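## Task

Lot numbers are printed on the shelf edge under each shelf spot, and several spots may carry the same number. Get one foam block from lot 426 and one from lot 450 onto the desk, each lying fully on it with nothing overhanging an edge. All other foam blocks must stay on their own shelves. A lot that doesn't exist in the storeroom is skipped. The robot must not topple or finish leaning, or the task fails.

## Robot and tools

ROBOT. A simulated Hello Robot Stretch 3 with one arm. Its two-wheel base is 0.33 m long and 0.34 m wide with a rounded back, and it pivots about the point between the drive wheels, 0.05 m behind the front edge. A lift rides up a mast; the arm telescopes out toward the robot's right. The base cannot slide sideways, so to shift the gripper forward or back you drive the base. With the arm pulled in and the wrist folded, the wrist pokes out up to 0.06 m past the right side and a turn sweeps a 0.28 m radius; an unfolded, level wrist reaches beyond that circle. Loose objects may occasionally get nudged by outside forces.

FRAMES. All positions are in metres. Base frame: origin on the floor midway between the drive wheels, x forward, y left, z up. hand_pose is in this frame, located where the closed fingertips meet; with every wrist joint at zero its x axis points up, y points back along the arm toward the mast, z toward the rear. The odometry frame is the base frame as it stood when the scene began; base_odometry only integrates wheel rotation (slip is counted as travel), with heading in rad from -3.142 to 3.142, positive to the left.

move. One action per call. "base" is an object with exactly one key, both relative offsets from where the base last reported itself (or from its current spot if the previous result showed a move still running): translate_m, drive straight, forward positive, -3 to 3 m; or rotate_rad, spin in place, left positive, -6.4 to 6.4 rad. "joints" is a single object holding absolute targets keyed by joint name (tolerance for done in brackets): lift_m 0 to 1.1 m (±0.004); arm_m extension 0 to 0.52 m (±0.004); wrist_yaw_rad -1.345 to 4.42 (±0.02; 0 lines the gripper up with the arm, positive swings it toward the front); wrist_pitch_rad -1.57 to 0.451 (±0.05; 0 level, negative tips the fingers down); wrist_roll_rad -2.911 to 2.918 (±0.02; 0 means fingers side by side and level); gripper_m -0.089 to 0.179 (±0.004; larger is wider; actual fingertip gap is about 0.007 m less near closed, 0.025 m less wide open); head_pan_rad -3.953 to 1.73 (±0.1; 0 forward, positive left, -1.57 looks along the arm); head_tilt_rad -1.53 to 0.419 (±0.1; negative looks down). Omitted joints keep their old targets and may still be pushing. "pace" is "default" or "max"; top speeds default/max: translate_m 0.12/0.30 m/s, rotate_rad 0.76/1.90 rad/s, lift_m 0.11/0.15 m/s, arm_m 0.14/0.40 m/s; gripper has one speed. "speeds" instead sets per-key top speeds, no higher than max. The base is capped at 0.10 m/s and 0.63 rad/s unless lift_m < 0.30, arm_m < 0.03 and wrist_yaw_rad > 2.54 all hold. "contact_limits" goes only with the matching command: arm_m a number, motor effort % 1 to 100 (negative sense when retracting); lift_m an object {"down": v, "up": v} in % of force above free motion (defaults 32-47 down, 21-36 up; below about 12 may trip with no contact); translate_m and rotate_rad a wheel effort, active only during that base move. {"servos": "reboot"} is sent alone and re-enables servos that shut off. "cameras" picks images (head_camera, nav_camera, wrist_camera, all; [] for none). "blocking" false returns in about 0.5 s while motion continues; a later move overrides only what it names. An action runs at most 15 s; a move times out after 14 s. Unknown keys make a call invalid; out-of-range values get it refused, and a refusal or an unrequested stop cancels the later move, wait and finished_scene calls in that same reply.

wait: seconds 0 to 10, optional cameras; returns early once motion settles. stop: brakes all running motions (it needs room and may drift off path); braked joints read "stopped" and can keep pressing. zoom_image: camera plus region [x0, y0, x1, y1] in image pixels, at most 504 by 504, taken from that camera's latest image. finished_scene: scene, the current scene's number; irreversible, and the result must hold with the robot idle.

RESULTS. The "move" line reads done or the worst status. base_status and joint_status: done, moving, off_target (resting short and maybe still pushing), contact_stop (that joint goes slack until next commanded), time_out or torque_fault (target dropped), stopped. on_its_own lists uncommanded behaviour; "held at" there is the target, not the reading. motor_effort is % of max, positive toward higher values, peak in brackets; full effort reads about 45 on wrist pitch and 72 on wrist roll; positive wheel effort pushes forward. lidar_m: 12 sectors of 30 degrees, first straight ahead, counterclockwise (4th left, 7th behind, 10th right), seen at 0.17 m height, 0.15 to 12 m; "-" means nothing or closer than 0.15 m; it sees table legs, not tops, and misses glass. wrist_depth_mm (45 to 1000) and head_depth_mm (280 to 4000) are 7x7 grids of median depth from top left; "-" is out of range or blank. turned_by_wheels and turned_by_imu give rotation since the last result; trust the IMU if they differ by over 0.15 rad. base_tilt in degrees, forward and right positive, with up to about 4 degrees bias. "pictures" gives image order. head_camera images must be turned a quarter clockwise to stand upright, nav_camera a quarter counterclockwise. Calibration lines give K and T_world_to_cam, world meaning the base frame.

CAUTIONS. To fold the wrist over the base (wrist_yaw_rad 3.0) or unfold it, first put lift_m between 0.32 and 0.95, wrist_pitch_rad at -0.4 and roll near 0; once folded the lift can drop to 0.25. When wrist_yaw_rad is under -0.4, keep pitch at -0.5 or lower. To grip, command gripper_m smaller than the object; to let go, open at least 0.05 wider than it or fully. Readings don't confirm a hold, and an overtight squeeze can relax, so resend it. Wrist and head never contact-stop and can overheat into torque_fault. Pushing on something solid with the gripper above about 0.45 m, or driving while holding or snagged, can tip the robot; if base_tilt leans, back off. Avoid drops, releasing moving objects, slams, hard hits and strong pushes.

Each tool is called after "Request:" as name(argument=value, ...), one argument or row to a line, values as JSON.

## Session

Request:
move(
)

Request:
move(
  joints={"head_pan_rad": -1.57, "head_tilt_rad": -0.35},
  cameras=["head_camera"],
)

Request:
zoom_image(
  camera="head_camera",
  region=[280, 0, 780, 504],
)

Request:
move(
  joints={"head_pan_rad": 0.0},
  cameras=["head_camera"],
)

Request:
zoom_image(
  camera="head_camera",
  region=[280, 0, 780, 504],
)

Request:
move(
  joints={"head_pan_rad": 1.57},
  cameras=["head_camera"],
)

Request:
zoom_image(
  camera="head_camera",
  region=[280, 0, 780, 504],
)

Request:
move(
  joints={"head_pan_rad": -3.14},
  cameras=["head_camera"],
)

Request:
zoom_image(
  camera="head_camera",
  region=[280, 0, 780, 504],
)

Scene clock: 0.00 s.
base_odometry: x=+0.000 y=+0.000 heading=+0.000
turned_by_wheels: +0.000
turned_by_imu: +0.000
base_tilt: forward=-0.4 right=-1.1
lidar_m: 0.85 0.77 0.78 0.96 1.18 1.17 1.57 1.48 1.13 1.38 3.09 1.31
head_depth_mm: 1628 2082 1363 1355 1345 1333 1320 / 1646 1263 1202 1194 1186 1177 1169 / 1653 1078 1069 1065 1057 1046 1041 / 1590 971 965 961 951 949 944 / 1470 888 878 874 872 868 868 / 828 813 810 804 800 796 794 / 756 752 750 744 740 738 734
base_status: not commanded
joint_positions: lift_m=+0.306 arm_m=+0.001 wrist_yaw_rad=+2.853 wrist_pitch_rad=-0.337 wrist_roll_rad=+0.000 gripper_m=+0.037 head_pan_rad=+0.000 head_tilt_rad=-0.004
joint_status: not commanded
measured_speeds: all 0
motor_effort: left_wheel=+0.0 right_wheel=+0.8 lift_m=+26.8 arm_m=-5.6 wrist_yaw_rad=-1.4 wrist_pitch_rad=+2.0 wrist_roll_rad=+0.0 gripper_m=+0.4 head_pan_rad=-0.4 head_tilt_rad=+7.6
hand_pose: x=+0.0453 y=+0.0786 z=+0.3376 quat_wxyz=(+0.218, +0.707, +0.017, +0.673) (m; base frame)
wrist_depth_mm: 133 - - - - - - / 136 - - - - - - / 145 - - - - - - / 156 186 872 868 813 - - / 169 181 727 674 666 685 660 / 573 193 126 561 129 573 572 / 499 205 314 500 480 491 494
pictures: head_camera (sideways), nav_camera (sideways), wrist_camera
camera_calibration:
head_camera: T_world_to_cam=[[0.0485605, -0.046266, -0.997748, 1.31414], [0.0559629, 0.997483, -0.04353, 0.0560171], [0.997251, -0.0537231, 0.0510275, -0.116971], [0, 0, 0, 1]] pos_world=[0.0496992, -0.00136005, 1.31959]
nav_camera: T_world_to_cam=[[-0.0226504, 0.0170442, 0.999598, -1.25824], [0.00971052, -0.999804, 0.0172677, 0.0275849], [0.999696, 0.0100977, 0.0224804, -0.0821518], [0, 0, 0, 1]] pos_world=[0.0533594, 0.0498547, 1.25911]
wrist_camera: T_world_to_cam=[[0.968732, -0.247103, -0.0223289, -0.0102512], [-0.145362, -0.492322, -0.858189, 0.367545], [0.201068, 0.834601, -0.512847, 0.26461], [0, 0, 0, 1]] pos_world=[0.0101531, -0.0424262, 0.450899]

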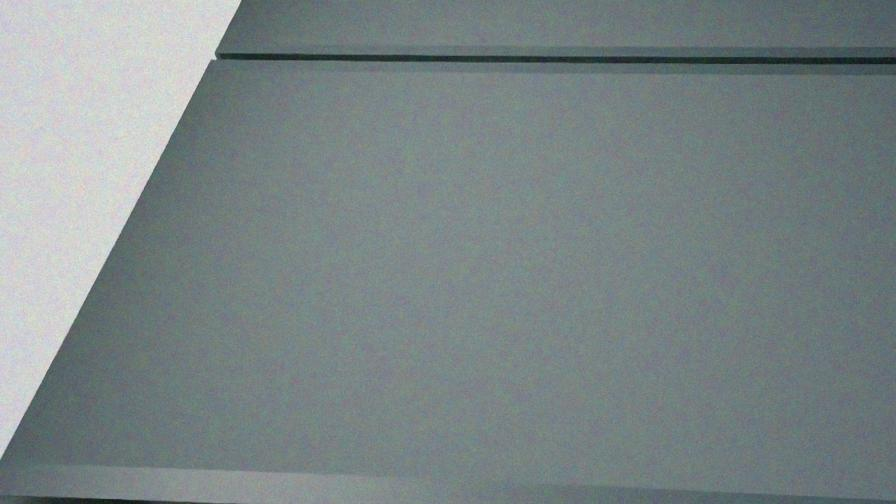

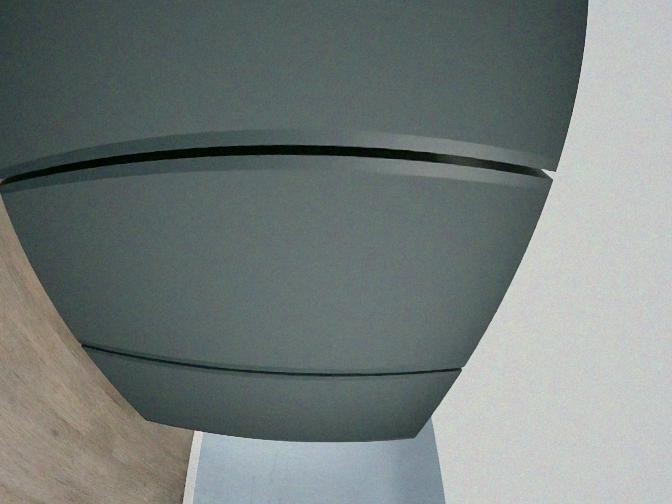

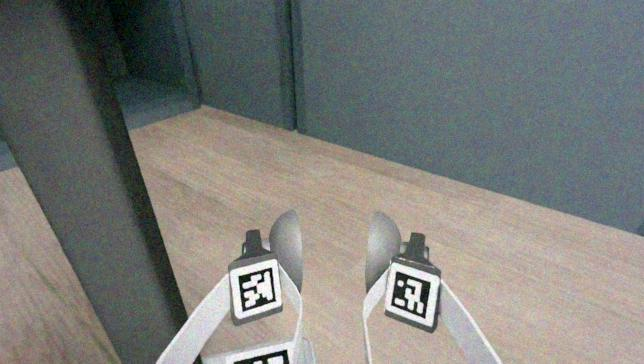

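Scene clock: 1.23 s.
move: done
base_odometry: x=+0.000 y=+0.000 heading=+0.000
turned_by_wheels: +0.000
turned_by_imu: +0.000
base_tilt: forward=-0.3 right=-1.2
lidar_m: 0.84 0.77 0.78 0.96 1.17 1.17 1.57 1.48 1.13 1.38 3.09 1.31
head_depth_mm: 1471 1532 1577 1624 1218 984 1324 / 1603 1669 1757 1772 1202 979 1480 / 1756 1856 1929 1920 1193 1735 1470 / 1988 2071 2191 1965 1331 1815 1462 / 2231 2348 2488 1936 2218 1854 1460 / 2556 2775 2891 1925 2566 1862 1451 / 2795 2950 3054 3184 2551 1827 1455
base_status: not commanded
joint_positions: lift_m=+0.306 arm_m=+0.001 wrist_yaw_rad=+2.853 wrist_pitch_rad=-0.337 wrist_roll_rad=+0.000 gripper_m=+0.037 head_pan_rad=-1.607 head_tilt_rad=-0.353
joint_status: all done
measured_speeds: all 0
motor_effort: left_wheel=-0.3(0.5) right_wheel=+0.6(1.0) lift_m=+26.4(27.3) arm_m=-9.0(9.1) wrist_yaw_rad=-0.5(2.2) wrist_pitch_rad=+2.0(2.2) wrist_roll_rad=+0.1(0.3) gripper_m=+0.3(1.0) head_pan_rad=+3.4(6.1) head_tilt_rad=-1.8(6.7)
hand_pose: x=+0.0453 y=+0.0786 z=+0.3376 quat_wxyz=(+0.218, +0.707, +0.017, +0.673) (m; base frame)
wrist_depth_mm: 133 - - - - - - / 136 - - - - - - / 145 - - - - - - / 156 186 877 853 816 - - / 170 180 724 673 669 681 647 / 571 193 126 562 129 572 572 / 506 205 313 495 479 495 492
pictures: head_camera (sideways)
camera_calibration:
head_camera: T_world_to_cam=[[-0.0355059, 0.297692, -0.954002, 1.25728], [0.995479, -0.0736177, -0.0600217, 0.0717011], [-0.0880994, -0.951819, -0.293732, 0.33837], [0, 0, 0, 1]] pos_world=[0.00307414, -0.0469362, 1.30314]

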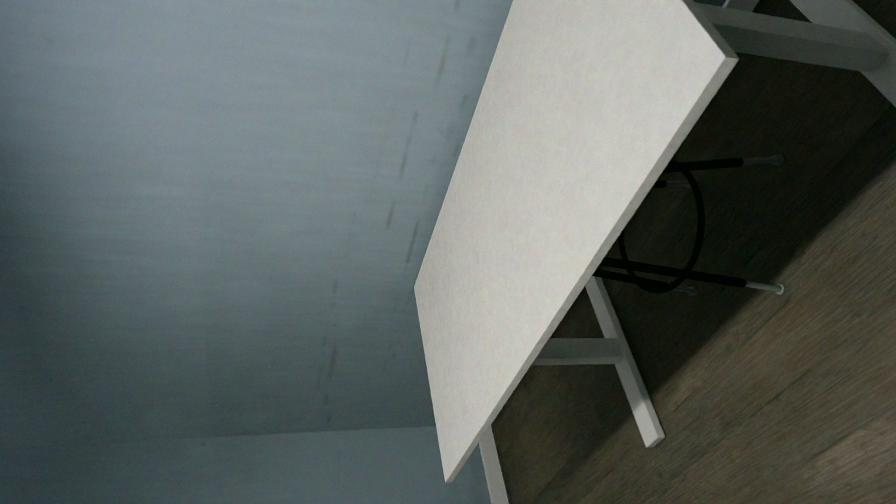

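Scaled by 1.000.

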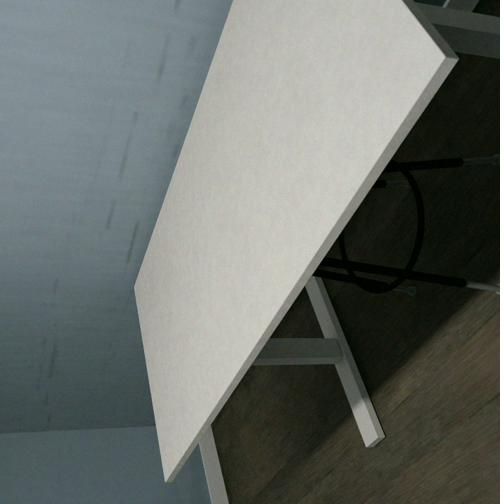

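Scene clock: 2.47 s.
move: done
base_odometry: x=+0.000 y=+0.000 heading=+0.000
turned_by_wheels: +0.000
turned_by_imu: +0.000
base_tilt: forward=-0.3 right=-1.2
lidar_m: 0.84 0.77 0.78 0.96 1.18 1.17 1.57 1.48 1.13 1.38 3.09 1.31
head_depth_mm: 1053 1136 1245 1367 1509 1685 1490 / 956 1022 1110 1205 1318 1453 1478 / 875 934 996 1079 1166 1273 1371 / 807 856 909 973 1050 1134 1228 / 747 791 838 890 954 1022 1104 / 698 736 774 822 872 932 997 / 655 689 726 770 816 867 919
base_status: not commanded
joint_positions: lift_m=+0.306 arm_m=+0.001 wrist_yaw_rad=+2.853 wrist_pitch_rad=-0.337 wrist_roll_rad=+0.000 gripper_m=+0.037 head_pan_rad=+0.030 head_tilt_rad=-0.353
joint_status: all done
measured_speeds: all 0
motor_effort: left_wheel=-0.3(0.5) right_wheel=+0.2(1.2) lift_m=+26.6(26.9) arm_m=-12.2(12.4) wrist_yaw_rad=+0.1(2.2) wrist_pitch_rad=+2.1(2.1) wrist_roll_rad=+0.2(0.3) gripper_m=+0.4(0.9) head_pan_rad=-1.8(5.1) head_tilt_rad=+1.2(2.1)
hand_pose: x=+0.0453 y=+0.0786 z=+0.3376 quat_wxyz=(+0.218, +0.707, +0.017, +0.673) (m; base frame)
wrist_depth_mm: 133 - - - - - - / 137 - - - - - - / 145 - - - - - - / 156 187 850 847 827 - - / 170 181 725 680 662 686 656 / 572 193 126 564 129 574 573 / 504 205 315 497 483 496 494
pictures: head_camera (sideways)
camera_calibration:
head_camera: T_world_to_cam=[[-0.294661, -0.0551794, -0.954007, 1.25886], [0.00741886, 0.998169, -0.0600252, 0.0777323], [0.955573, -0.0247648, -0.293713, 0.332003], [0, 0, 0, 1]] pos_world=[0.0531074, 0.0000951104, 1.30314]

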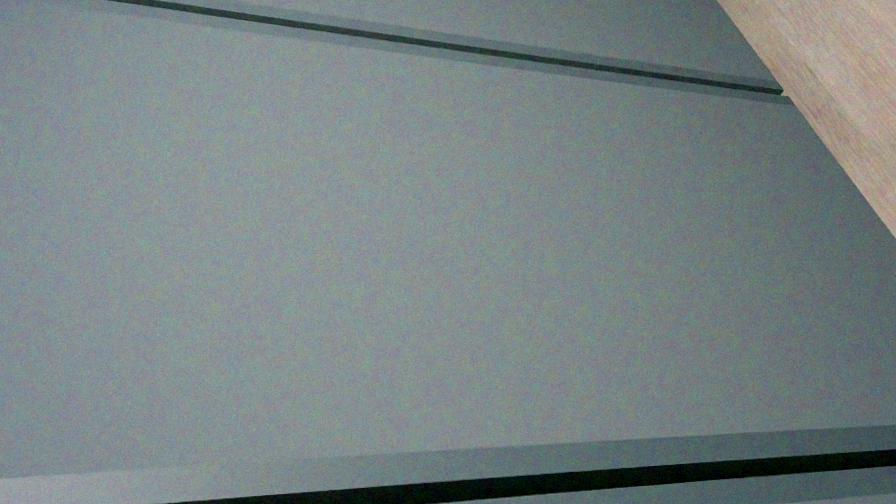

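Scaled by 1.000.

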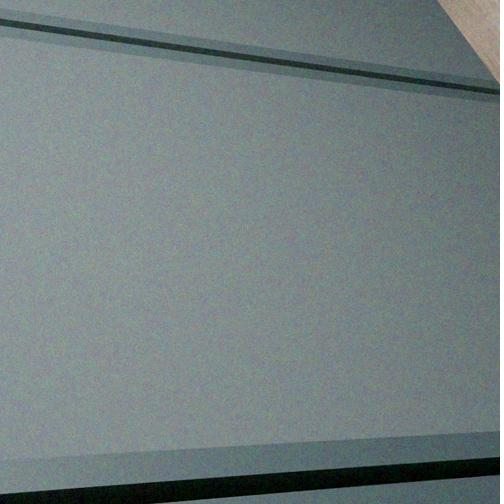

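Scene clock: 4.77 s.
move: done
base_odometry: x=+0.000 y=+0.000 heading=+0.000
turned_by_wheels: +0.000
turned_by_imu: +0.000
base_tilt: forward=-0.4 right=-1.2
lidar_m: 0.84 0.77 0.78 0.96 1.17 1.17 1.58 1.48 1.13 1.38 3.09 1.31
head_depth_mm: 757 781 810 836 870 907 944 / 836 860 899 932 974 1019 1065 / 924 964 1011 1060 1108 1170 1219 / 1044 1093 1145 1203 1276 1348 1386 / 1149 1214 1285 1367 1459 1571 1467 / 1267 1315 1455 1484 1536 1678 1451 / 1410 1468 1555 1614 1528 1674 1401
base_status: not commanded
joint_positions: lift_m=+0.306 arm_m=+0.001 wrist_yaw_rad=+2.853 wrist_pitch_rad=-0.337 wrist_roll_rad=+0.000 gripper_m=+0.037 head_pan_rad=+1.578 head_tilt_rad=-0.351
joint_status: all done
measured_speeds: translate_m=+0.000 rotate_rad=+0.000 lift_m=+0.000 arm_m=+0.000 wrist_yaw_rad=+0.000 wrist_pitch_rad=+0.000 wrist_roll_rad=+0.000 head_pan_rad=-0.024 head_tilt_rad=+0.000
motor_effort: left_wheel=-0.2(0.8) right_wheel=+0.6(1.5) lift_m=+26.6(27.1) arm_m=-12.0(13.0) wrist_yaw_rad=-1.2(1.9) wrist_pitch_rad=+2.0(2.2) wrist_roll_rad=+0.2(0.3) gripper_m=+0.5(0.9) head_pan_rad=-3.1(4.7) head_tilt_rad=+5.4(6.2)
hand_pose: x=+0.0453 y=+0.0786 z=+0.3376 quat_wxyz=(+0.218, +0.707, +0.017, +0.673) (m; base frame)
wrist_depth_mm: 134 - - - - - - / 136 - - - - - - / 145 - - - - - - / 155 186 865 866 820 - - / 170 181 728 672 659 684 658 / 571 193 126 566 129 575 575 / 503 205 314 500 483 494 491
pictures: head_camera (sideways)
camera_calibration:
head_camera: T_world_to_cam=[[0.0484394, -0.293457, -0.954744, 1.25773], [-0.99773, 0.0305572, -0.0600126, 0.083805], [0.0467854, 0.955484, -0.29131, 0.334385], [0, 0, 0, 1]] pos_world=[0.00704689, 0.0470277, 1.30325]

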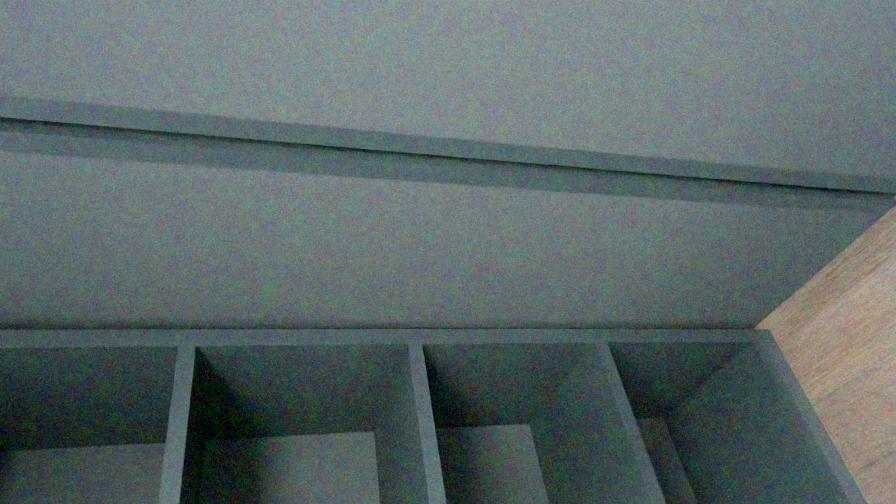

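Scaled by 1.000.

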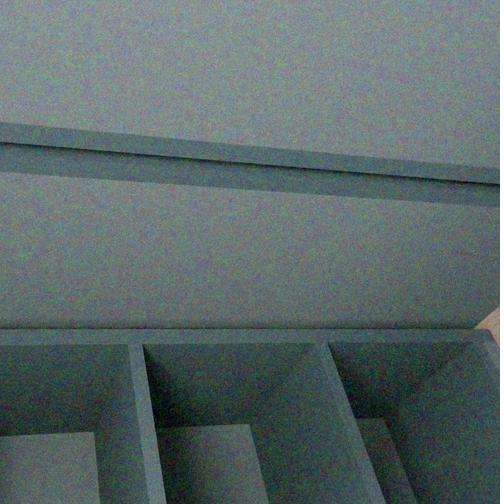

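Scene clock: 8.27 s.
move: done
base_odometry: x=+0.000 y=+0.000 heading=+0.000
turned_by_wheels: +0.000
turned_by_imu: +0.000
base_tilt: forward=-0.4 right=-1.2
lidar_m: 0.84 0.77 0.78 0.96 1.17 1.16 1.57 1.48 1.13 1.38 3.09 1.31
head_depth_mm: 1540 1592 1712 1710 1615 1737 1452 / 1409 1498 1639 1745 1786 1799 1473 / 1798 1859 1579 1679 1727 1805 1476 / 1683 1783 1892 2019 2155 1894 1472 / 1549 1624 1718 1850 1962 1874 1459 / 1415 1488 1565 1670 1762 1793 1460 / 1330 1390 1456 1537 1627 1715 1455
base_status: not commanded
joint_positions: lift_m=+0.306 arm_m=+0.001 wrist_yaw_rad=+2.853 wrist_pitch_rad=-0.337 wrist_roll_rad=+0.000 gripper_m=+0.037 head_pan_rad=-3.148 head_tilt_rad=-0.350
joint_status: all done
measured_speeds: translate_m=+0.000 rotate_rad=+0.000 lift_m=+0.000 arm_m=+0.000 wrist_yaw_rad=+0.000 wrist_pitch_rad=+0.000 wrist_roll_rad=+0.000 head_pan_rad=+0.024 head_tilt_rad=+0.000
motor_effort: left_wheel=-0.1(0.7) right_wheel=+0.7(1.3) lift_m=+26.4(27.4) arm_m=-11.8(12.9) wrist_yaw_rad=-0.2(2.2) wrist_pitch_rad=+2.0(2.1) wrist_roll_rad=+0.2(0.3) gripper_m=+0.1(1.2) head_pan_rad=+3.6(4.9) head_tilt_rad=+5.0(6.2)
hand_pose: x=+0.0453 y=+0.0786 z=+0.3376 quat_wxyz=(+0.218, +0.707, +0.017, +0.673) (m; base frame)
wrist_depth_mm: 134 - - - - - - / 137 - - - - - - / 145 - - - - - - / 156 186 875 858 825 - - / 170 180 727 660 665 680 651 / 568 193 126 560 128 576 574 / 501 205 314 497 486 493 490
pictures: head_camera (sideways)
camera_calibration:
head_camera: T_world_to_cam=[[0.293204, 0.0442705, -0.955024, 1.25663], [-0.0445949, -0.997207, -0.0599171, 0.0779393], [-0.955009, 0.0601571, -0.290411, 0.339405], [0, 0, 0, 1]] pos_world=[-0.0408375, 0.00167235, 1.30335]

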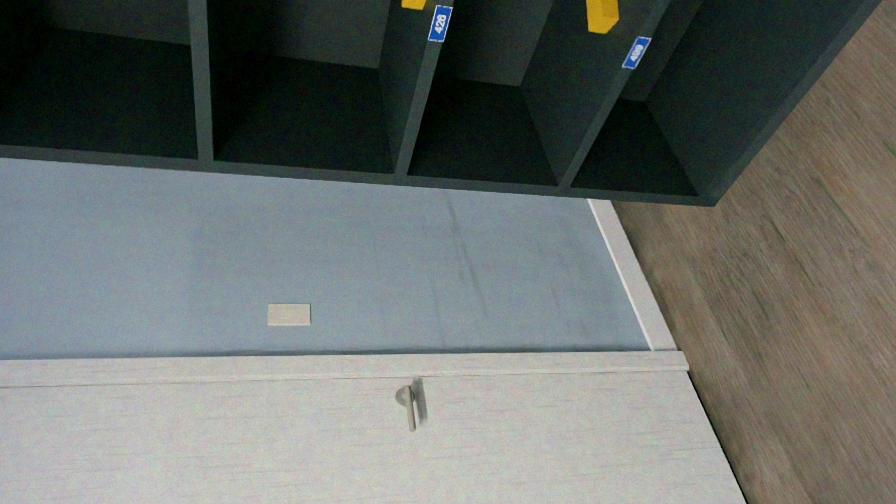

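Scaled by 1.000.

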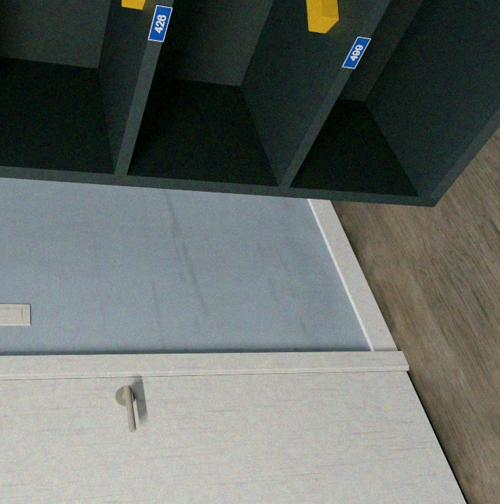

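Request:
move(
  joints={"head_pan_rad": -3.75},
  cameras=["head_camera", "nav_camera"],
)

Request:
zoom_image(
  camera="head_camera",
  region=[280, 0, 780, 504],
)

Request:
move(
  joints={"head_pan_rad": -0.85},
  cameras=["nav_camera", "head_camera"],
)

Scene clock: 17.53 s.
move: done
base_odometry: x=+0.000 y=+0.000 heading=+0.000
turned_by_wheels: +0.000
turned_by_imu: +0.000
base_tilt: forward=-0.3 right=-1.3
lidar_m: 0.84 0.77 0.78 0.96 1.17 1.17 1.57 1.48 1.13 1.38 3.10 1.31
head_depth_mm: 1324 1360 1448 1405 1605 1600 - / 1319 1388 1489 1546 1599 1662 1402 / 1002 1051 1118 1193 1318 1475 1421 / 1427 1460 1592 1675 1483 1698 1433 / 1469 1516 1639 1732 1556 1756 1461 / 1513 1560 1668 1784 1634 1762 1459 / 1554 1604 1693 1756 1707 1743 1438
base_status: not commanded
joint_positions: lift_m=+0.306 arm_m=+0.001 wrist_yaw_rad=+2.853 wrist_pitch_rad=-0.337 wrist_roll_rad=+0.000 gripper_m=+0.037 head_pan_rad=-3.762 head_tilt_rad=-0.350
joint_status: all done
measured_speeds: all 0
motor_effort: left_wheel=-0.3(0.5) right_wheel=+0.1(1.2) lift_m=+25.9(26.9) arm_m=-12.7(12.8) wrist_yaw_rad=-0.1(1.4) wrist_pitch_rad=+2.0(2.1) wrist_roll_rad=-0.2(0.3) gripper_m=+0.7(0.9) head_pan_rad=-1.3(4.9) head_tilt_rad=+4.4(5.6)
hand_pose: x=+0.0453 y=+0.0786 z=+0.3376 quat_wxyz=(+0.218, +0.707, +0.017, +0.673) (m; base frame)
wrist_depth_mm: 133 - - - - - - / 136 - - - - - - / 145 - - - - - - / 156 186 873 852 833 - - / 170 180 726 668 669 685 655 / 578 193 126 562 129 580 571 / 505 205 316 496 478 496 485
pictures: head_camera (sideways), nav_camera (sideways)
camera_calibration:
head_camera: T_world_to_cam=[[0.265206, -0.132674, -0.95502, 1.25681], [-0.610754, -0.78955, -0.0599178, 0.0813775], [-0.746087, 0.599173, -0.290424, 0.338113], [0, 0, 0, 1]] pos_world=[-0.0313484, 0.0284086, 1.30335]
nav_camera: T_world_to_cam=[[-0.268615, 0.171001, 0.947948, -1.18907], [0.569056, 0.822197, 0.0129332, 0.0298739], [-0.777188, 0.542909, -0.318164, 0.372049], [0, 0, 0, 1]] pos_world=[-0.0472508, -0.0232177, 1.24517]

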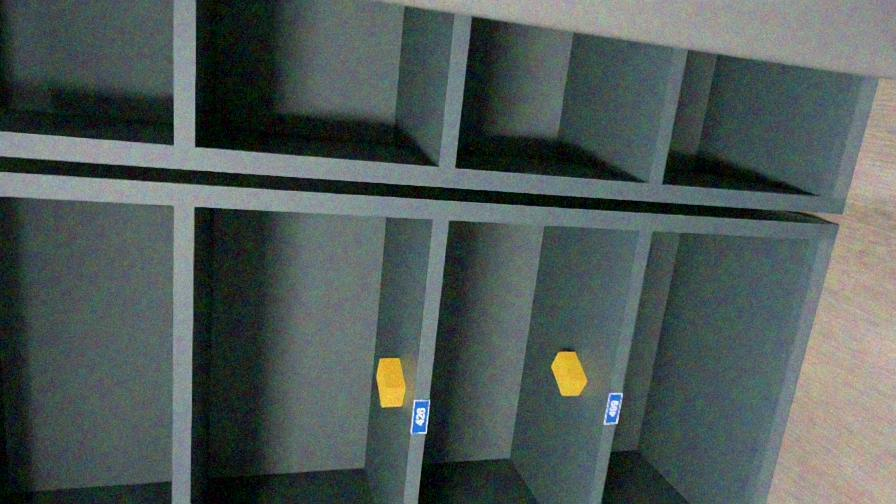

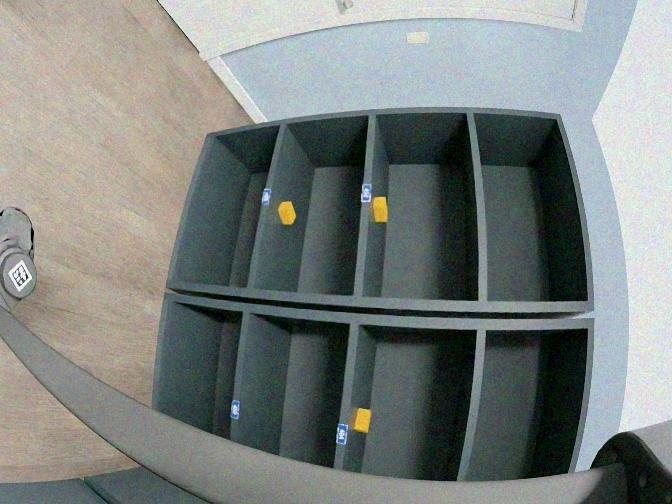

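Scaled by 1.000.

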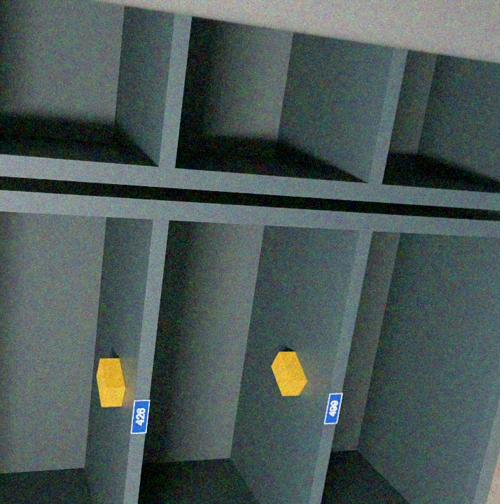

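Scene clock: 20.33 s.
move: done
base_odometry: x=+0.000 y=+0.000 heading=+0.000
turned_by_wheels: +0.000
turned_by_imu: +0.000
base_tilt: forward=-0.4 right=-1.3
lidar_m: 0.84 0.77 0.78 0.96 1.18 1.17 1.57 1.48 1.13 1.38 3.10 1.31
head_depth_mm: 2616 2754 2937 3108 2696 1934 1489 / 2639 2783 2936 3160 2656 1905 1484 / 2647 2821 2972 3140 2625 1874 1478 / 2648 2803 2988 3197 2620 1877 1475 / 2683 2836 2989 3161 2574 1860 1463 / 2685 2851 3002 3166 2567 1857 1456 / 2668 2796 1980 2017 2065 1836 1454
base_status: not commanded
joint_positions: lift_m=+0.306 arm_m=+0.001 wrist_yaw_rad=+2.853 wrist_pitch_rad=-0.337 wrist_roll_rad=+0.000 gripper_m=+0.037 head_pan_rad=-0.842 head_tilt_rad=-0.350
joint_status: all done
measured_speeds: translate_m=+0.000 rotate_rad=+0.000 lift_m=+0.000 arm_m=+0.000 wrist_yaw_rad=+0.000 wrist_pitch_rad=+0.000 wrist_roll_rad=+0.000 head_pan_rad=-0.024 head_tilt_rad=+0.000
motor_effort: left_wheel=+0.1(0.6) right_wheel=+0.6(1.4) lift_m=+27.0(27.0) arm_m=-11.8(12.5) wrist_yaw_rad=-0.4(1.9) wrist_pitch_rad=+2.1(2.1) wrist_roll_rad=+0.0(0.4) gripper_m=+0.6(1.1) head_pan_rad=-3.3(5.7) head_tilt_rad=+4.8(5.8)
hand_pose: x=+0.0453 y=+0.0786 z=+0.3376 quat_wxyz=(+0.218, +0.707, +0.017, +0.673) (m; base frame)
wrist_depth_mm: 133 - - - - - - / 137 - - - - - - / 145 - - - - - - / 156 186 879 865 814 - - / 170 181 725 666 661 692 649 / 579 193 126 564 128 575 572 / 502 205 313 496 486 496 491
pictures: head_camera (sideways), nav_camera (sideways)
camera_calibration:
head_camera: T_world_to_cam=[[-0.22949, 0.187453, -0.955089, 1.2599], [0.76912, 0.636289, -0.0599227, 0.0728923], [0.59648, -0.74833, -0.290196, 0.329637], [0, 0, 0, 1]] pos_world=[0.0364509, -0.0358756, 1.30335]
nav_camera: T_world_to_cam=[[0.224419, -0.225628, 0.948013, -1.19216], [-0.735615, -0.677276, 0.0129471, 0.0378123], [0.639145, -0.700278, -0.317969, 0.363147], [0, 0, 0, 1]] pos_world=[0.0632565, 0.0109278, 1.24517]

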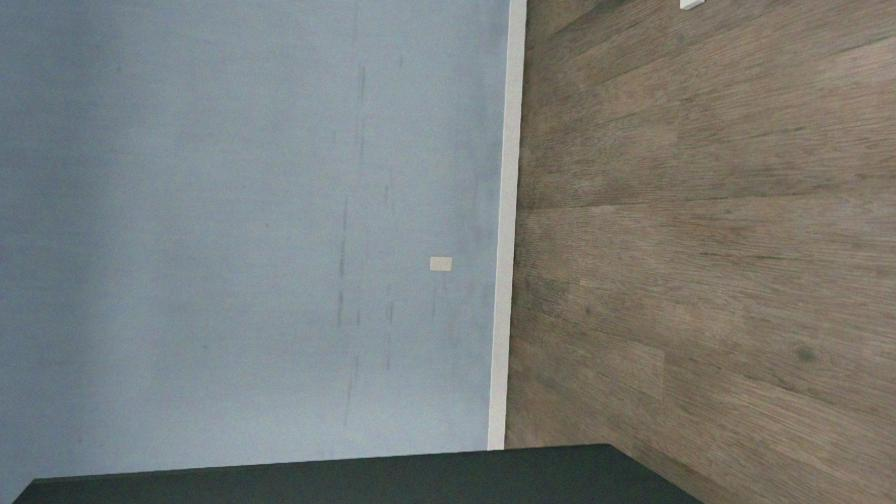

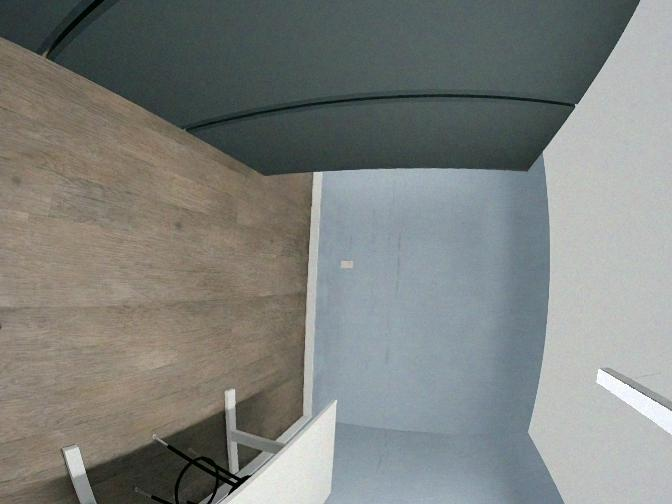

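Request:
move(
  base={"rotate_rad": 3.005},
  joints={"lift_m": 0.285, "head_pan_rad": -1.04, "head_tilt_rad": -0.5},
  cameras=["head_camera"],
)

Request:
zoom_image(
  camera="head_camera",
  region=[392, 0, 896, 504],
)

Request:
move(
  base={"translate_m": 0.955},
  pace="max",
  cameras=[],
)

Request:
move(
  base={"rotate_rad": 0.778},
  joints={"lift_m": 0.4, "head_pan_rad": -1.57, "head_tilt_rad": -0.3},
  cameras=["head_camera"],
)

Scene clock: 85.53 s.
move: done
base_odometry: x=+0.000 y=+0.000 heading=+3.005
turned_by_wheels: +3.005
turned_by_imu: +2.957
base_tilt: forward=-0.4 right=-1.2
lidar_m: 1.57 1.49 1.13 1.33 2.01 1.70 0.93 0.77 0.77 0.87 1.36 1.16
head_depth_mm: 1085 1138 1181 1217 1251 1302 1289 / 1163 1249 1306 1408 1500 1525 1320 / 1381 1511 1494 1611 1744 1607 1311 / 1359 1512 1587 1734 1796 1585 1307 / 1308 1464 1521 1665 1798 1538 1304 / 1287 1416 1478 1628 1723 1496 1284 / 1245 1373 1319 1569 1377 1449 1290
base_status: done
joint_positions: lift_m=+0.285 arm_m=+0.001 wrist_yaw_rad=+2.853 wrist_pitch_rad=-0.338 wrist_roll_rad=+0.000 gripper_m=+0.037 head_pan_rad=-1.040 head_tilt_rad=-0.500
joint_status: all done
measured_speeds: all 0
motor_effort: left_wheel=-8.9(12.8) right_wheel=+9.5(12.6) lift_m=+24.0(26.4) arm_m=-11.8(13.0) wrist_yaw_rad=-0.6(2.0) wrist_pitch_rad=+2.1(2.3) wrist_roll_rad=+0.0(0.4) gripper_m=+0.3(1.1) head_pan_rad=+3.4(4.7) head_tilt_rad=-4.6(5.4)
hand_pose: x=+0.0453 y=+0.0786 z=+0.3161 quat_wxyz=(+0.218, +0.707, +0.018, +0.673) (m; base frame)
wrist_depth_mm: 133 - - - - - - / 136 - - - - - - / 145 - - - - - - / 156 186 831 826 809 813 805 / 170 181 698 640 630 653 651 / 548 193 126 538 129 548 546 / 480 206 290 457 458 468 469
pictures: head_camera (sideways)
camera_calibration:
head_camera: T_world_to_cam=[[-0.258797, 0.349555, -0.900464, 1.18879], [0.874693, 0.480308, -0.0649371, 0.0787623], [0.409801, -0.804435, -0.430055, 0.512808], [0, 0, 0, 1]] pos_world=[0.0286134, -0.0408576, 1.29611]

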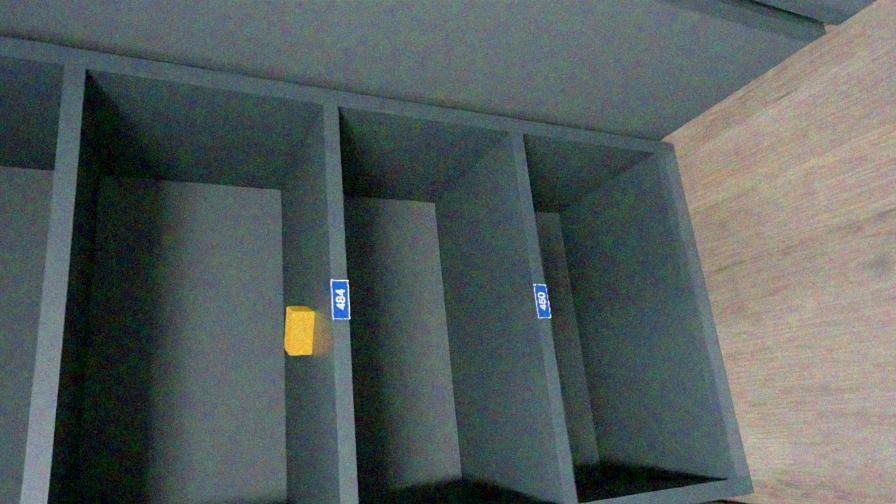

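Scaled by 1.000.

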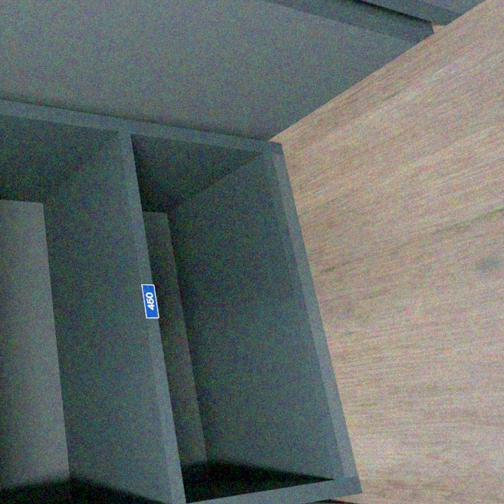

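Scene clock: 90.07 s.
move: done
base_odometry: x=-0.946 y=+0.131 heading=+3.004
turned_by_wheels: +0.000
turned_by_imu: +0.001
base_tilt: forward=-0.3 right=-1.2
lidar_m: 0.62 0.85 0.86 0.96 1.63 3.06 1.68 1.41 1.41 0.61 0.75 0.90
head_depth_mm: 576 597 615 625 653 729 842 / 667 714 742 705 744 834 822 / 785 849 910 722 925 952 797 / 769 833 911 714 574 950 773 / 745 807 878 706 542 942 768 / 723 780 846 696 515 936 753 / 702 755 818 650 508 930 760
base_status: done
joint_positions: lift_m=+0.285 arm_m=+0.001 wrist_yaw_rad=+2.853 wrist_pitch_rad=-0.338 wrist_roll_rad=+0.000 gripper_m=+0.037 head_pan_rad=-1.040 head_tilt_rad=-0.500
joint_status: not commanded
measured_speeds: all 0
motor_effort: left_wheel=-2.9(13.5) right_wheel=+6.2(14.2) lift_m=+25.7(30.0) arm_m=-11.1(12.8) wrist_yaw_rad=-0.2(2.2) wrist_pitch_rad=+2.2(2.4) wrist_roll_rad=+0.1(0.3) gripper_m=+0.6(1.0) head_pan_rad=+3.4(4.3) head_tilt_rad=-2.4(4.9)
hand_pose: x=+0.0453 y=+0.0786 z=+0.3160 quat_wxyz=(+0.218, +0.707, +0.018, +0.673) (m; base frame)
wrist_depth_mm: 133 - - - - - 667 / 136 - - - - - 717 / 145 - - - - - - / 155 186 842 828 819 772 766 / 170 181 691 636 631 657 650 / 539 193 126 536 129 549 545 / 480 206 291 465 463 472 467
pictures: none
No camera images: "cameras" was empty.

Scene clock: 92.43 s.
move: done
base_odometry: x=-0.946 y=+0.131 heading=-2.501
turned_by_wheels: +0.778
turned_by_imu: +0.764
base_tilt: forward=-0.3 right=-1.2
lidar_m: 0.86 0.87 1.17 1.23 2.15 1.49 1.41 1.38 0.61 0.90 0.65 0.62
head_depth_mm: 773 628 866 902 735 528 877 / 382 642 865 909 732 524 924 / 386 656 855 901 721 520 920 / 392 673 844 891 714 517 915 / 369 693 837 878 662 492 912 / 366 713 830 875 703 489 907 / 371 734 820 865 697 485 901
base_status: done
joint_positions: lift_m=+0.400 arm_m=+0.001 wrist_yaw_rad=+2.853 wrist_pitch_rad=-0.338 wrist_roll_rad=+0.000 gripper_m=+0.037 head_pan_rad=-1.573 head_tilt_rad=-0.300
joint_status: all done
measured_speeds: all 0
motor_effort: left_wheel=-8.4(13.1) right_wheel=+9.4(11.9) lift_m=+26.4(32.1) arm_m=-12.8(13.4) wrist_yaw_rad=-1.8(1.8) wrist_pitch_rad=+2.2(2.3) wrist_roll_rad=-0.1(0.3) gripper_m=+0.2(1.1) head_pan_rad=+3.9(5.0) head_tilt_rad=+5.7(7.5)
hand_pose: x=+0.0452 y=+0.0785 z=+0.4310 quat_wxyz=(+0.218, +0.707, +0.018, +0.673) (m; base frame)
wrist_depth_mm: 133 - - - - - - / 136 - - - - - - / 144 - - - - - - / 156 186 - - - - - / 172 181 881 810 802 820 805 / 680 194 126 676 128 698 688 / 617 205 583 603 579 596 592
pictures: head_camera (sideways)
camera_calibration:
head_camera: T_world_to_cam=[[-0.0456563, 0.24491, -0.96847, 1.27625], [0.997373, -0.043399, -0.0579938, 0.0690706], [-0.0562339, -0.968574, -0.242286, 0.271274], [0, 0, 0, 1]] pos_world=[0.00463464, -0.046821, 1.30574]

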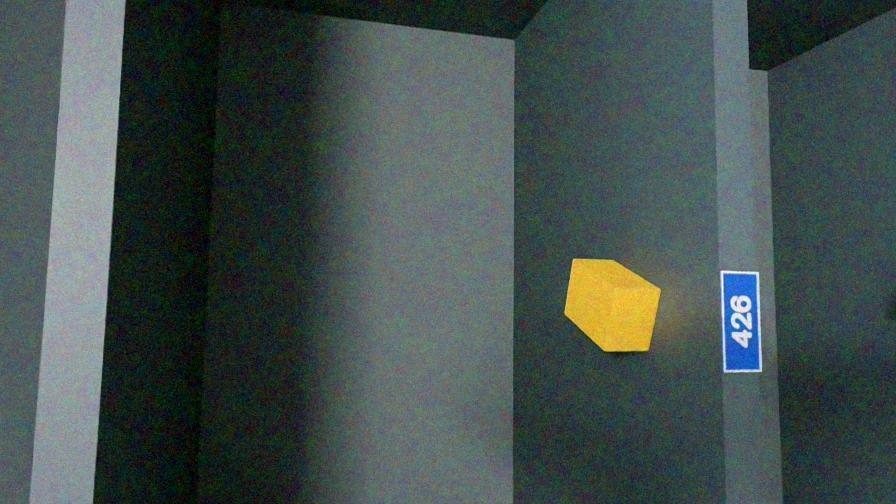

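Request:
move(
  base={"translate_m": 0.115},
  joints={"lift_m": 0.7, "wrist_pitch_rad": -0.4},
  cameras=[],
)

Request:
move(
  joints={"wrist_yaw_rad": -0.31, "gripper_m": 0.179},
  cameras=[],
)

Request:
move(
  joints={"lift_m": 0.95, "wrist_pitch_rad": -0.1},
  cameras=["head_camera", "wrist_camera"],
)

Scene clock: 117.23 s.
move: done
base_odometry: x=-1.038 y=+0.062 heading=-2.502
turned_by_wheels: +0.000
turned_by_imu: +0.001
base_tilt: forward=-0.2 right=-1.2
lidar_m: 0.74 0.76 0.99 1.21 2.31 1.61 1.52 0.69 0.70 0.90 0.54 0.81
head_depth_mm: 377 625 861 906 737 527 931 / 380 639 856 905 730 524 928 / 385 656 846 889 621 498 922 / 365 671 839 883 715 494 920 / 362 688 830 873 708 492 911 / 365 712 820 865 702 488 908 / 368 734 816 859 697 485 906
base_status: done
joint_positions: lift_m=+0.700 arm_m=+0.001 wrist_yaw_rad=+2.853 wrist_pitch_rad=-0.413 wrist_roll_rad=+0.000 gripper_m=+0.037 head_pan_rad=-1.570 head_tilt_rad=-0.300
joint_status: all done
measured_speeds: all 0
motor_effort: left_wheel=+1.0(6.9) right_wheel=+11.3(14.2) lift_m=+29.4(33.0) arm_m=-11.0(12.4) wrist_yaw_rad=+0.5(1.6) wrist_pitch_rad=+1.9(4.3) wrist_roll_rad=+0.1(0.4) gripper_m=+0.6(1.0) head_pan_rad=+3.2(4.0) head_tilt_rad=+5.2(6.0)
hand_pose: x=+0.0428 y=+0.0702 z=+0.7139 quat_wxyz=(+0.243, +0.705, +0.044, +0.664) (m; base frame)
wrist_depth_mm: 133 - - - - - - / 138 - - - - - - / 150 - - - - - - / 163 182 - - - - - / - 191 - - - - - / - 206 126 976 129 - - / 901 884 845 852 850 863 845
pictures: none
No camera images: "cameras" was empty.

Scene clock: 119.83 s.
move: done
base_odometry: x=-1.038 y=+0.062 heading=-2.502
turned_by_wheels: +0.000
turned_by_imu: +0.000
base_tilt: forward=-0.4 right=-1.1
lidar_m: 0.74 0.76 0.99 1.21 2.32 1.61 1.52 0.69 0.70 0.89 0.54 0.81
head_depth_mm: 377 625 862 906 737 529 930 / 380 640 856 902 728 523 923 / 385 655 848 891 621 497 917 / 365 674 838 883 715 494 915 / 362 690 830 872 711 491 910 / 364 709 824 863 704 489 911 / 369 733 817 858 698 486 905
base_status: not commanded
joint_positions: lift_m=+0.700 arm_m=+0.001 wrist_yaw_rad=-0.307 wrist_pitch_rad=-0.413 wrist_roll_rad=+0.000 gripper_m=+0.179 head_pan_rad=-1.570 head_tilt_rad=-0.300
joint_status: all done
measured_speeds: all 0
motor_effort: left_wheel=+0.9(1.3) right_wheel=+11.4(12.2) lift_m=+29.8(30.1) arm_m=-10.3(11.5) wrist_yaw_rad=-3.3(6.4) wrist_pitch_rad=+1.9(2.0) wrist_roll_rad=+0.2(0.3) gripper_m=+0.4(82.7) head_pan_rad=+3.1(3.7) head_tilt_rad=+5.2(5.9)
hand_pose: x=-0.0895 y=-0.3600 z=+0.7139 quat_wxyz=(+0.662, +0.038, -0.706, -0.249) (m; base frame)
wrist_depth_mm: - - - - 677 - - / - - - - 773 - - / - - - - - - - / - - - - - - - / - 143 - - - - 452 / - 126 - - - - - / - - - 350 - - 105
pictures: none
No camera images: "cameras" was empty.

Scene clock: 122.93 s.
move: done
base_odometry: x=-1.038 y=+0.062 heading=-2.502
turned_by_wheels: +0.000
turned_by_imu: +0.000
base_tilt: forward=-0.5 right=-1.3
lidar_m: 0.74 0.76 0.99 1.21 2.31 1.61 1.52 0.69 0.70 0.90 0.54 0.81
head_depth_mm: 377 626 864 908 739 528 997 / 380 640 855 898 729 525 - / 386 654 846 892 621 500 - / 364 674 838 885 716 492 918 / 362 691 831 871 710 492 911 / 365 709 823 863 702 489 908 / 368 732 816 857 696 485 908
base_status: not commanded
joint_positions: lift_m=+0.950 arm_m=+0.001 wrist_yaw_rad=-0.307 wrist_pitch_rad=-0.123 wrist_roll_rad=+0.000 gripper_m=+0.179 head_pan_rad=-1.570 head_tilt_rad=-0.300
joint_status: all done
measured_speeds: all 0
motor_effort: left_wheel=+0.7(1.4) right_wheel=+11.8(12.2) lift_m=+28.2(32.2) arm_m=-9.9(11.2) wrist_yaw_rad=-3.4(4.7) wrist_pitch_rad=+3.7(6.1) wrist_roll_rad=+0.1(0.3) gripper_m=+0.4(1.2) head_pan_rad=+3.0(3.6) head_tilt_rad=+5.2(5.5)
hand_pose: x=-0.0975 y=-0.3851 z=+1.0335 quat_wxyz=(+0.691, -0.065, -0.704, -0.151) (m; base frame)
wrist_depth_mm: - - - - 690 - - / - - - - 727 - - / - - - - - - - / - - - - - - - / - 142 - - - - - / - 126 234 247 879 - - / - - - - - - 105
pictures: head_camera (sideways), wrist_camera
camera_calibration:
head_camera: T_world_to_cam=[[-0.0464905, 0.244739, -0.968474, 1.27626], [0.997516, -0.0399862, -0.0579894, 0.0690176], [-0.0529178, -0.968764, -0.242272, 0.271244], [0, 0, 0, 1]] pos_world=[0.00484157, -0.0468195, 1.30574]
wrist_camera: T_world_to_cam=[[-0.965211, 0.26112, -0.013538, 0.0271853], [0.0955861, 0.304187, -0.947805, 1.13858], [-0.243373, -0.916126, -0.318564, 0.118848], [0, 0, 0, 1]] pos_world=[-0.0536689, -0.244562, 1.11738]

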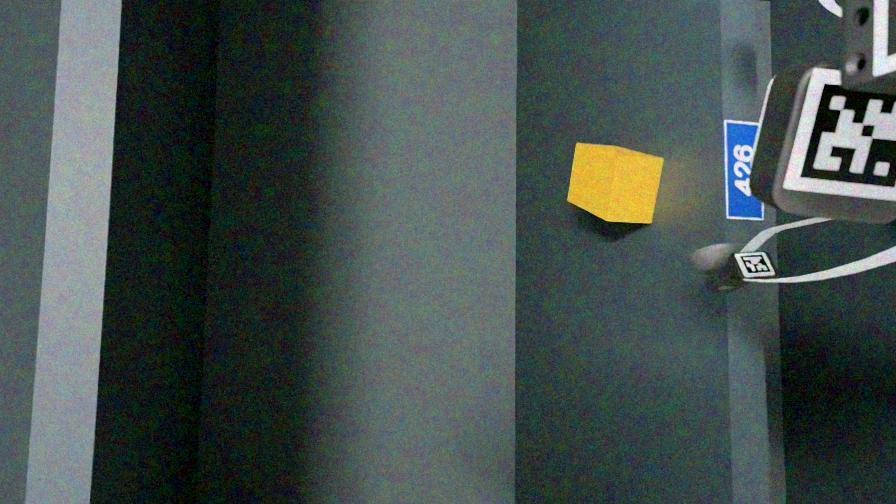

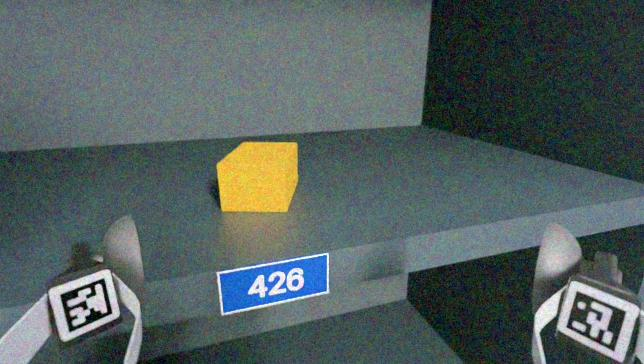

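Request:
move(
  base={"translate_m": 0.021},
  joints={"lift_m": 0.944},
  cameras=[],
)

Request:
move(
  joints={"arm_m": 0.174},
  contact_limits={"arm_m": 35},
  cameras=["wrist_camera"],
)

Request:
move(
  joints={"gripper_m": 0.01},
  cameras=["wrist_camera"],
)

Request:
move(
  joints={"lift_m": 0.99},
  cameras=["wrist_camera"],
)

Scene clock: 146.83 s.
move: done
base_odometry: x=-1.055 y=+0.049 heading=-2.502
turned_by_wheels: +0.000
turned_by_imu: +0.000
base_tilt: forward=-0.2 right=-1.3
lidar_m: 0.72 0.74 0.96 1.20 2.34 1.63 1.54 0.70 0.72 0.89 0.53 0.79
head_depth_mm: 377 627 862 906 738 527 967 / 381 641 852 900 729 502 - / 386 655 845 891 677 498 - / 363 673 836 882 713 493 884 / 361 691 832 873 710 492 913 / 365 710 819 862 703 489 908 / 353 733 816 856 698 485 904
base_status: done
joint_positions: lift_m=+0.944 arm_m=+0.001 wrist_yaw_rad=-0.307 wrist_pitch_rad=-0.122 wrist_roll_rad=+0.000 gripper_m=+0.179 head_pan_rad=-1.570 head_tilt_rad=-0.300
joint_status: all done
measured_speeds: all 0
motor_effort: left_wheel=+1.1(6.8) right_wheel=+8.7(12.8) lift_m=+24.1(25.3) arm_m=-9.2(10.0) wrist_yaw_rad=-2.2(3.7) wrist_pitch_rad=+3.6(3.8) wrist_roll_rad=+0.0(0.3) gripper_m=+0.6(1.0) head_pan_rad=+2.6(3.5) head_tilt_rad=+5.0(5.5)
hand_pose: x=-0.0975 y=-0.3851 z=+1.0275 quat_wxyz=(+0.691, -0.065, -0.704, -0.151) (m; base frame)
wrist_depth_mm: - - - - 697 - - / - - - - 723 - - / - - - - - - - / - - - - - - - / - 142 - 246 - - - / - 126 233 248 - - - / - - - - - - 105
pictures: none
No camera images: "cameras" was empty.

Scene clock: 149.37 s.
move: done
base_odometry: x=-1.055 y=+0.049 heading=-2.502
turned_by_wheels: +0.000
turned_by_imu: +0.000
base_tilt: forward=-0.4 right=-1.1
lidar_m: 0.72 0.74 0.96 1.20 2.35 1.63 1.54 0.70 0.73 0.89 0.53 0.78
head_depth_mm: 376 628 860 909 735 - 899 / 381 641 853 898 774 288 - / 386 657 843 891 389 288 837 / 364 672 835 881 711 301 305 / 361 692 830 870 709 492 913 / 365 713 823 862 703 488 912 / 353 738 814 856 697 486 903
base_status: not commanded
joint_positions: lift_m=+0.944 arm_m=+0.174 wrist_yaw_rad=-0.308 wrist_pitch_rad=-0.122 wrist_roll_rad=+0.000 gripper_m=+0.179 head_pan_rad=-1.570 head_tilt_rad=-0.300
joint_status: all done
measured_speeds: all 0
motor_effort: left_wheel=+1.0(1.5) right_wheel=+8.5(8.9) lift_m=+25.0(26.0) arm_m=+13.0(15.0) wrist_yaw_rad=-3.1(4.0) wrist_pitch_rad=+3.8(3.8) wrist_roll_rad=+0.0(0.3) gripper_m=+0.3(1.3) head_pan_rad=+3.1(3.5) head_tilt_rad=+4.7(5.7)
contact_limits: arm_m 35 (drawing in: default 31, maximum 55; extending or still: default 39, maximum 69)
hand_pose: x=-0.0976 y=-0.5585 z=+1.0275 quat_wxyz=(+0.691, -0.065, -0.704, -0.151) (m; base frame)
wrist_depth_mm: - - - - - 549 - / - - - - - 575 - / - - - - - - - / - - - - - - - / - 142 - 162 161 - - / - 126 - 151 149 - - / 150 155 158 156 154 154 105
pictures: wrist_camera
camera_calibration:
wrist_camera: T_world_to_cam=[[-0.965076, 0.261622, -0.0134966, 0.0724575], [0.0956807, 0.304051, -0.947839, 1.18564], [-0.243872, -0.916028, -0.318465, -0.0420406], [0, 0, 0, 1]] pos_world=[-0.0537683, -0.417962, 1.11138]

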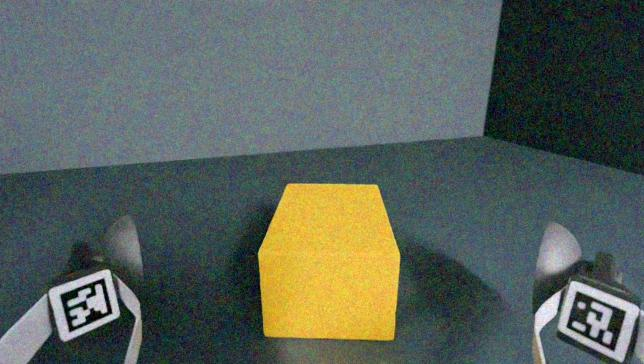

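Scene clock: 151.60 s.
move: done
base_odometry: x=-1.055 y=+0.049 heading=-2.502
turned_by_wheels: +0.000
turned_by_imu: +0.000
base_tilt: forward=-0.3 right=-1.1
lidar_m: 0.72 0.74 0.97 1.21 2.34 1.63 1.54 0.70 0.73 0.89 0.53 0.79
head_depth_mm: 377 629 860 905 737 - 902 / 381 643 850 897 776 288 - / 386 655 845 890 389 287 838 / 363 672 835 875 715 301 305 / 360 691 830 872 709 491 912 / 365 713 821 865 704 488 910 / 352 736 816 857 697 485 904
base_status: not commanded
joint_positions: lift_m=+0.944 arm_m=+0.174 wrist_yaw_rad=-0.308 wrist_pitch_rad=-0.122 wrist_roll_rad=+0.000 gripper_m=+0.011 head_pan_rad=-1.570 head_tilt_rad=-0.300
joint_status: all done
measured_speeds: all 0
motor_effort: left_wheel=+0.8(1.4) right_wheel=+8.3(8.8) lift_m=+26.6(26.8) arm_m=+12.3(13.5) wrist_yaw_rad=-2.8(3.8) wrist_pitch_rad=+3.8(3.8) wrist_roll_rad=-0.1(0.3) gripper_m=-16.5(88.9) head_pan_rad=+2.4(3.5) head_tilt_rad=+4.1(5.3)
contact_limits: arm_m 35 (drawing in: default 31, maximum 55; extending or still: default 39, maximum 69)
hand_pose: x=-0.0976 y=-0.5585 z=+1.0275 quat_wxyz=(+0.691, -0.065, -0.704, -0.151) (m; base frame)
wrist_depth_mm: - - - - - 549 - / - - - - - 583 - / - - - - - - - / - - - - - - - / - - 152 162 151 - - / - - 128 150 126 - - / 155 150 155 155 154 155 160
pictures: wrist_camera
camera_calibration:
wrist_camera: T_world_to_cam=[[-0.965076, 0.261622, -0.0134966, 0.0724575], [0.0956807, 0.304051, -0.947839, 1.18564], [-0.243872, -0.916028, -0.318465, -0.0420406], [0, 0, 0, 1]] pos_world=[-0.0537683, -0.417962, 1.11138]

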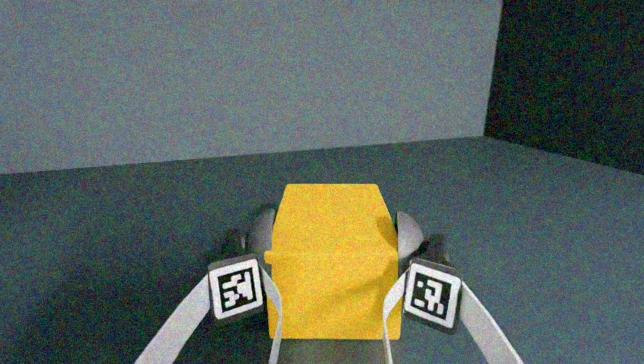

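Scene clock: 152.83 s.
move: done
base_odometry: x=-1.055 y=+0.049 heading=-2.502
turned_by_wheels: +0.000
turned_by_imu: +0.000
base_tilt: forward=-0.5 right=-1.2
lidar_m: 0.72 0.74 0.96 1.21 2.35 1.63 1.54 0.70 0.72 0.90 0.53 0.79
head_depth_mm: 377 628 858 904 - 529 936 / 380 643 851 890 610 - 896 / 386 656 847 887 285 - 893 / 363 673 834 881 633 292 888 / 361 691 829 870 709 490 914 / 365 711 821 862 702 488 910 / 352 736 815 856 697 486 904
base_status: not commanded
joint_positions: lift_m=+0.990 arm_m=+0.174 wrist_yaw_rad=-0.308 wrist_pitch_rad=-0.122 wrist_roll_rad=+0.000 gripper_m=+0.011 head_pan_rad=-1.570 head_tilt_rad=-0.300
joint_status: all done
measured_speeds: all 0
motor_effort: left_wheel=+0.8(1.5) right_wheel=+8.0(8.9) lift_m=+28.3(31.4) arm_m=+12.2(12.9) wrist_yaw_rad=-2.5(3.8) wrist_pitch_rad=+3.7(3.8) wrist_roll_rad=+0.1(0.3) gripper_m=-16.7(17.1) head_pan_rad=+2.2(3.2) head_tilt_rad=+5.3(5.3)
contact_limits: arm_m 35 (drawing in: default 31, maximum 55; extending or still: default 39, maximum 69)
hand_pose: x=-0.0976 y=-0.5585 z=+1.0735 quat_wxyz=(+0.691, -0.065, -0.704, -0.151) (m; base frame)
wrist_depth_mm: - - - - - 547 - / - - - - - 578 - / - - - - - 592 - / - - - - - - - / - - 152 162 152 - - / - - 127 149 126 - - / - 94 - 156 130 - -
pictures: wrist_camera
camera_calibration:
wrist_camera: T_world_to_cam=[[-0.965076, 0.261622, -0.0134966, 0.0730783], [0.0956807, 0.304051, -0.947839, 1.22924], [-0.243872, -0.916028, -0.318465, -0.0273912], [0, 0, 0, 1]] pos_world=[-0.0537683, -0.417962, 1.15738]

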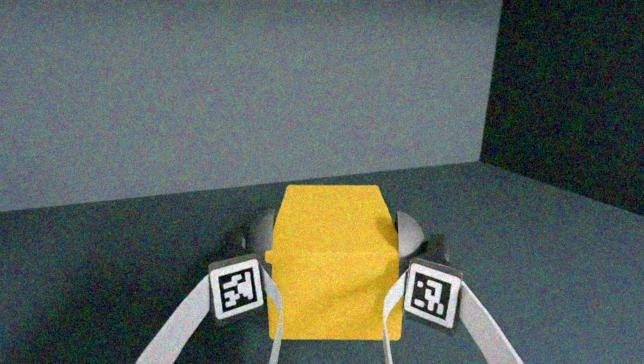

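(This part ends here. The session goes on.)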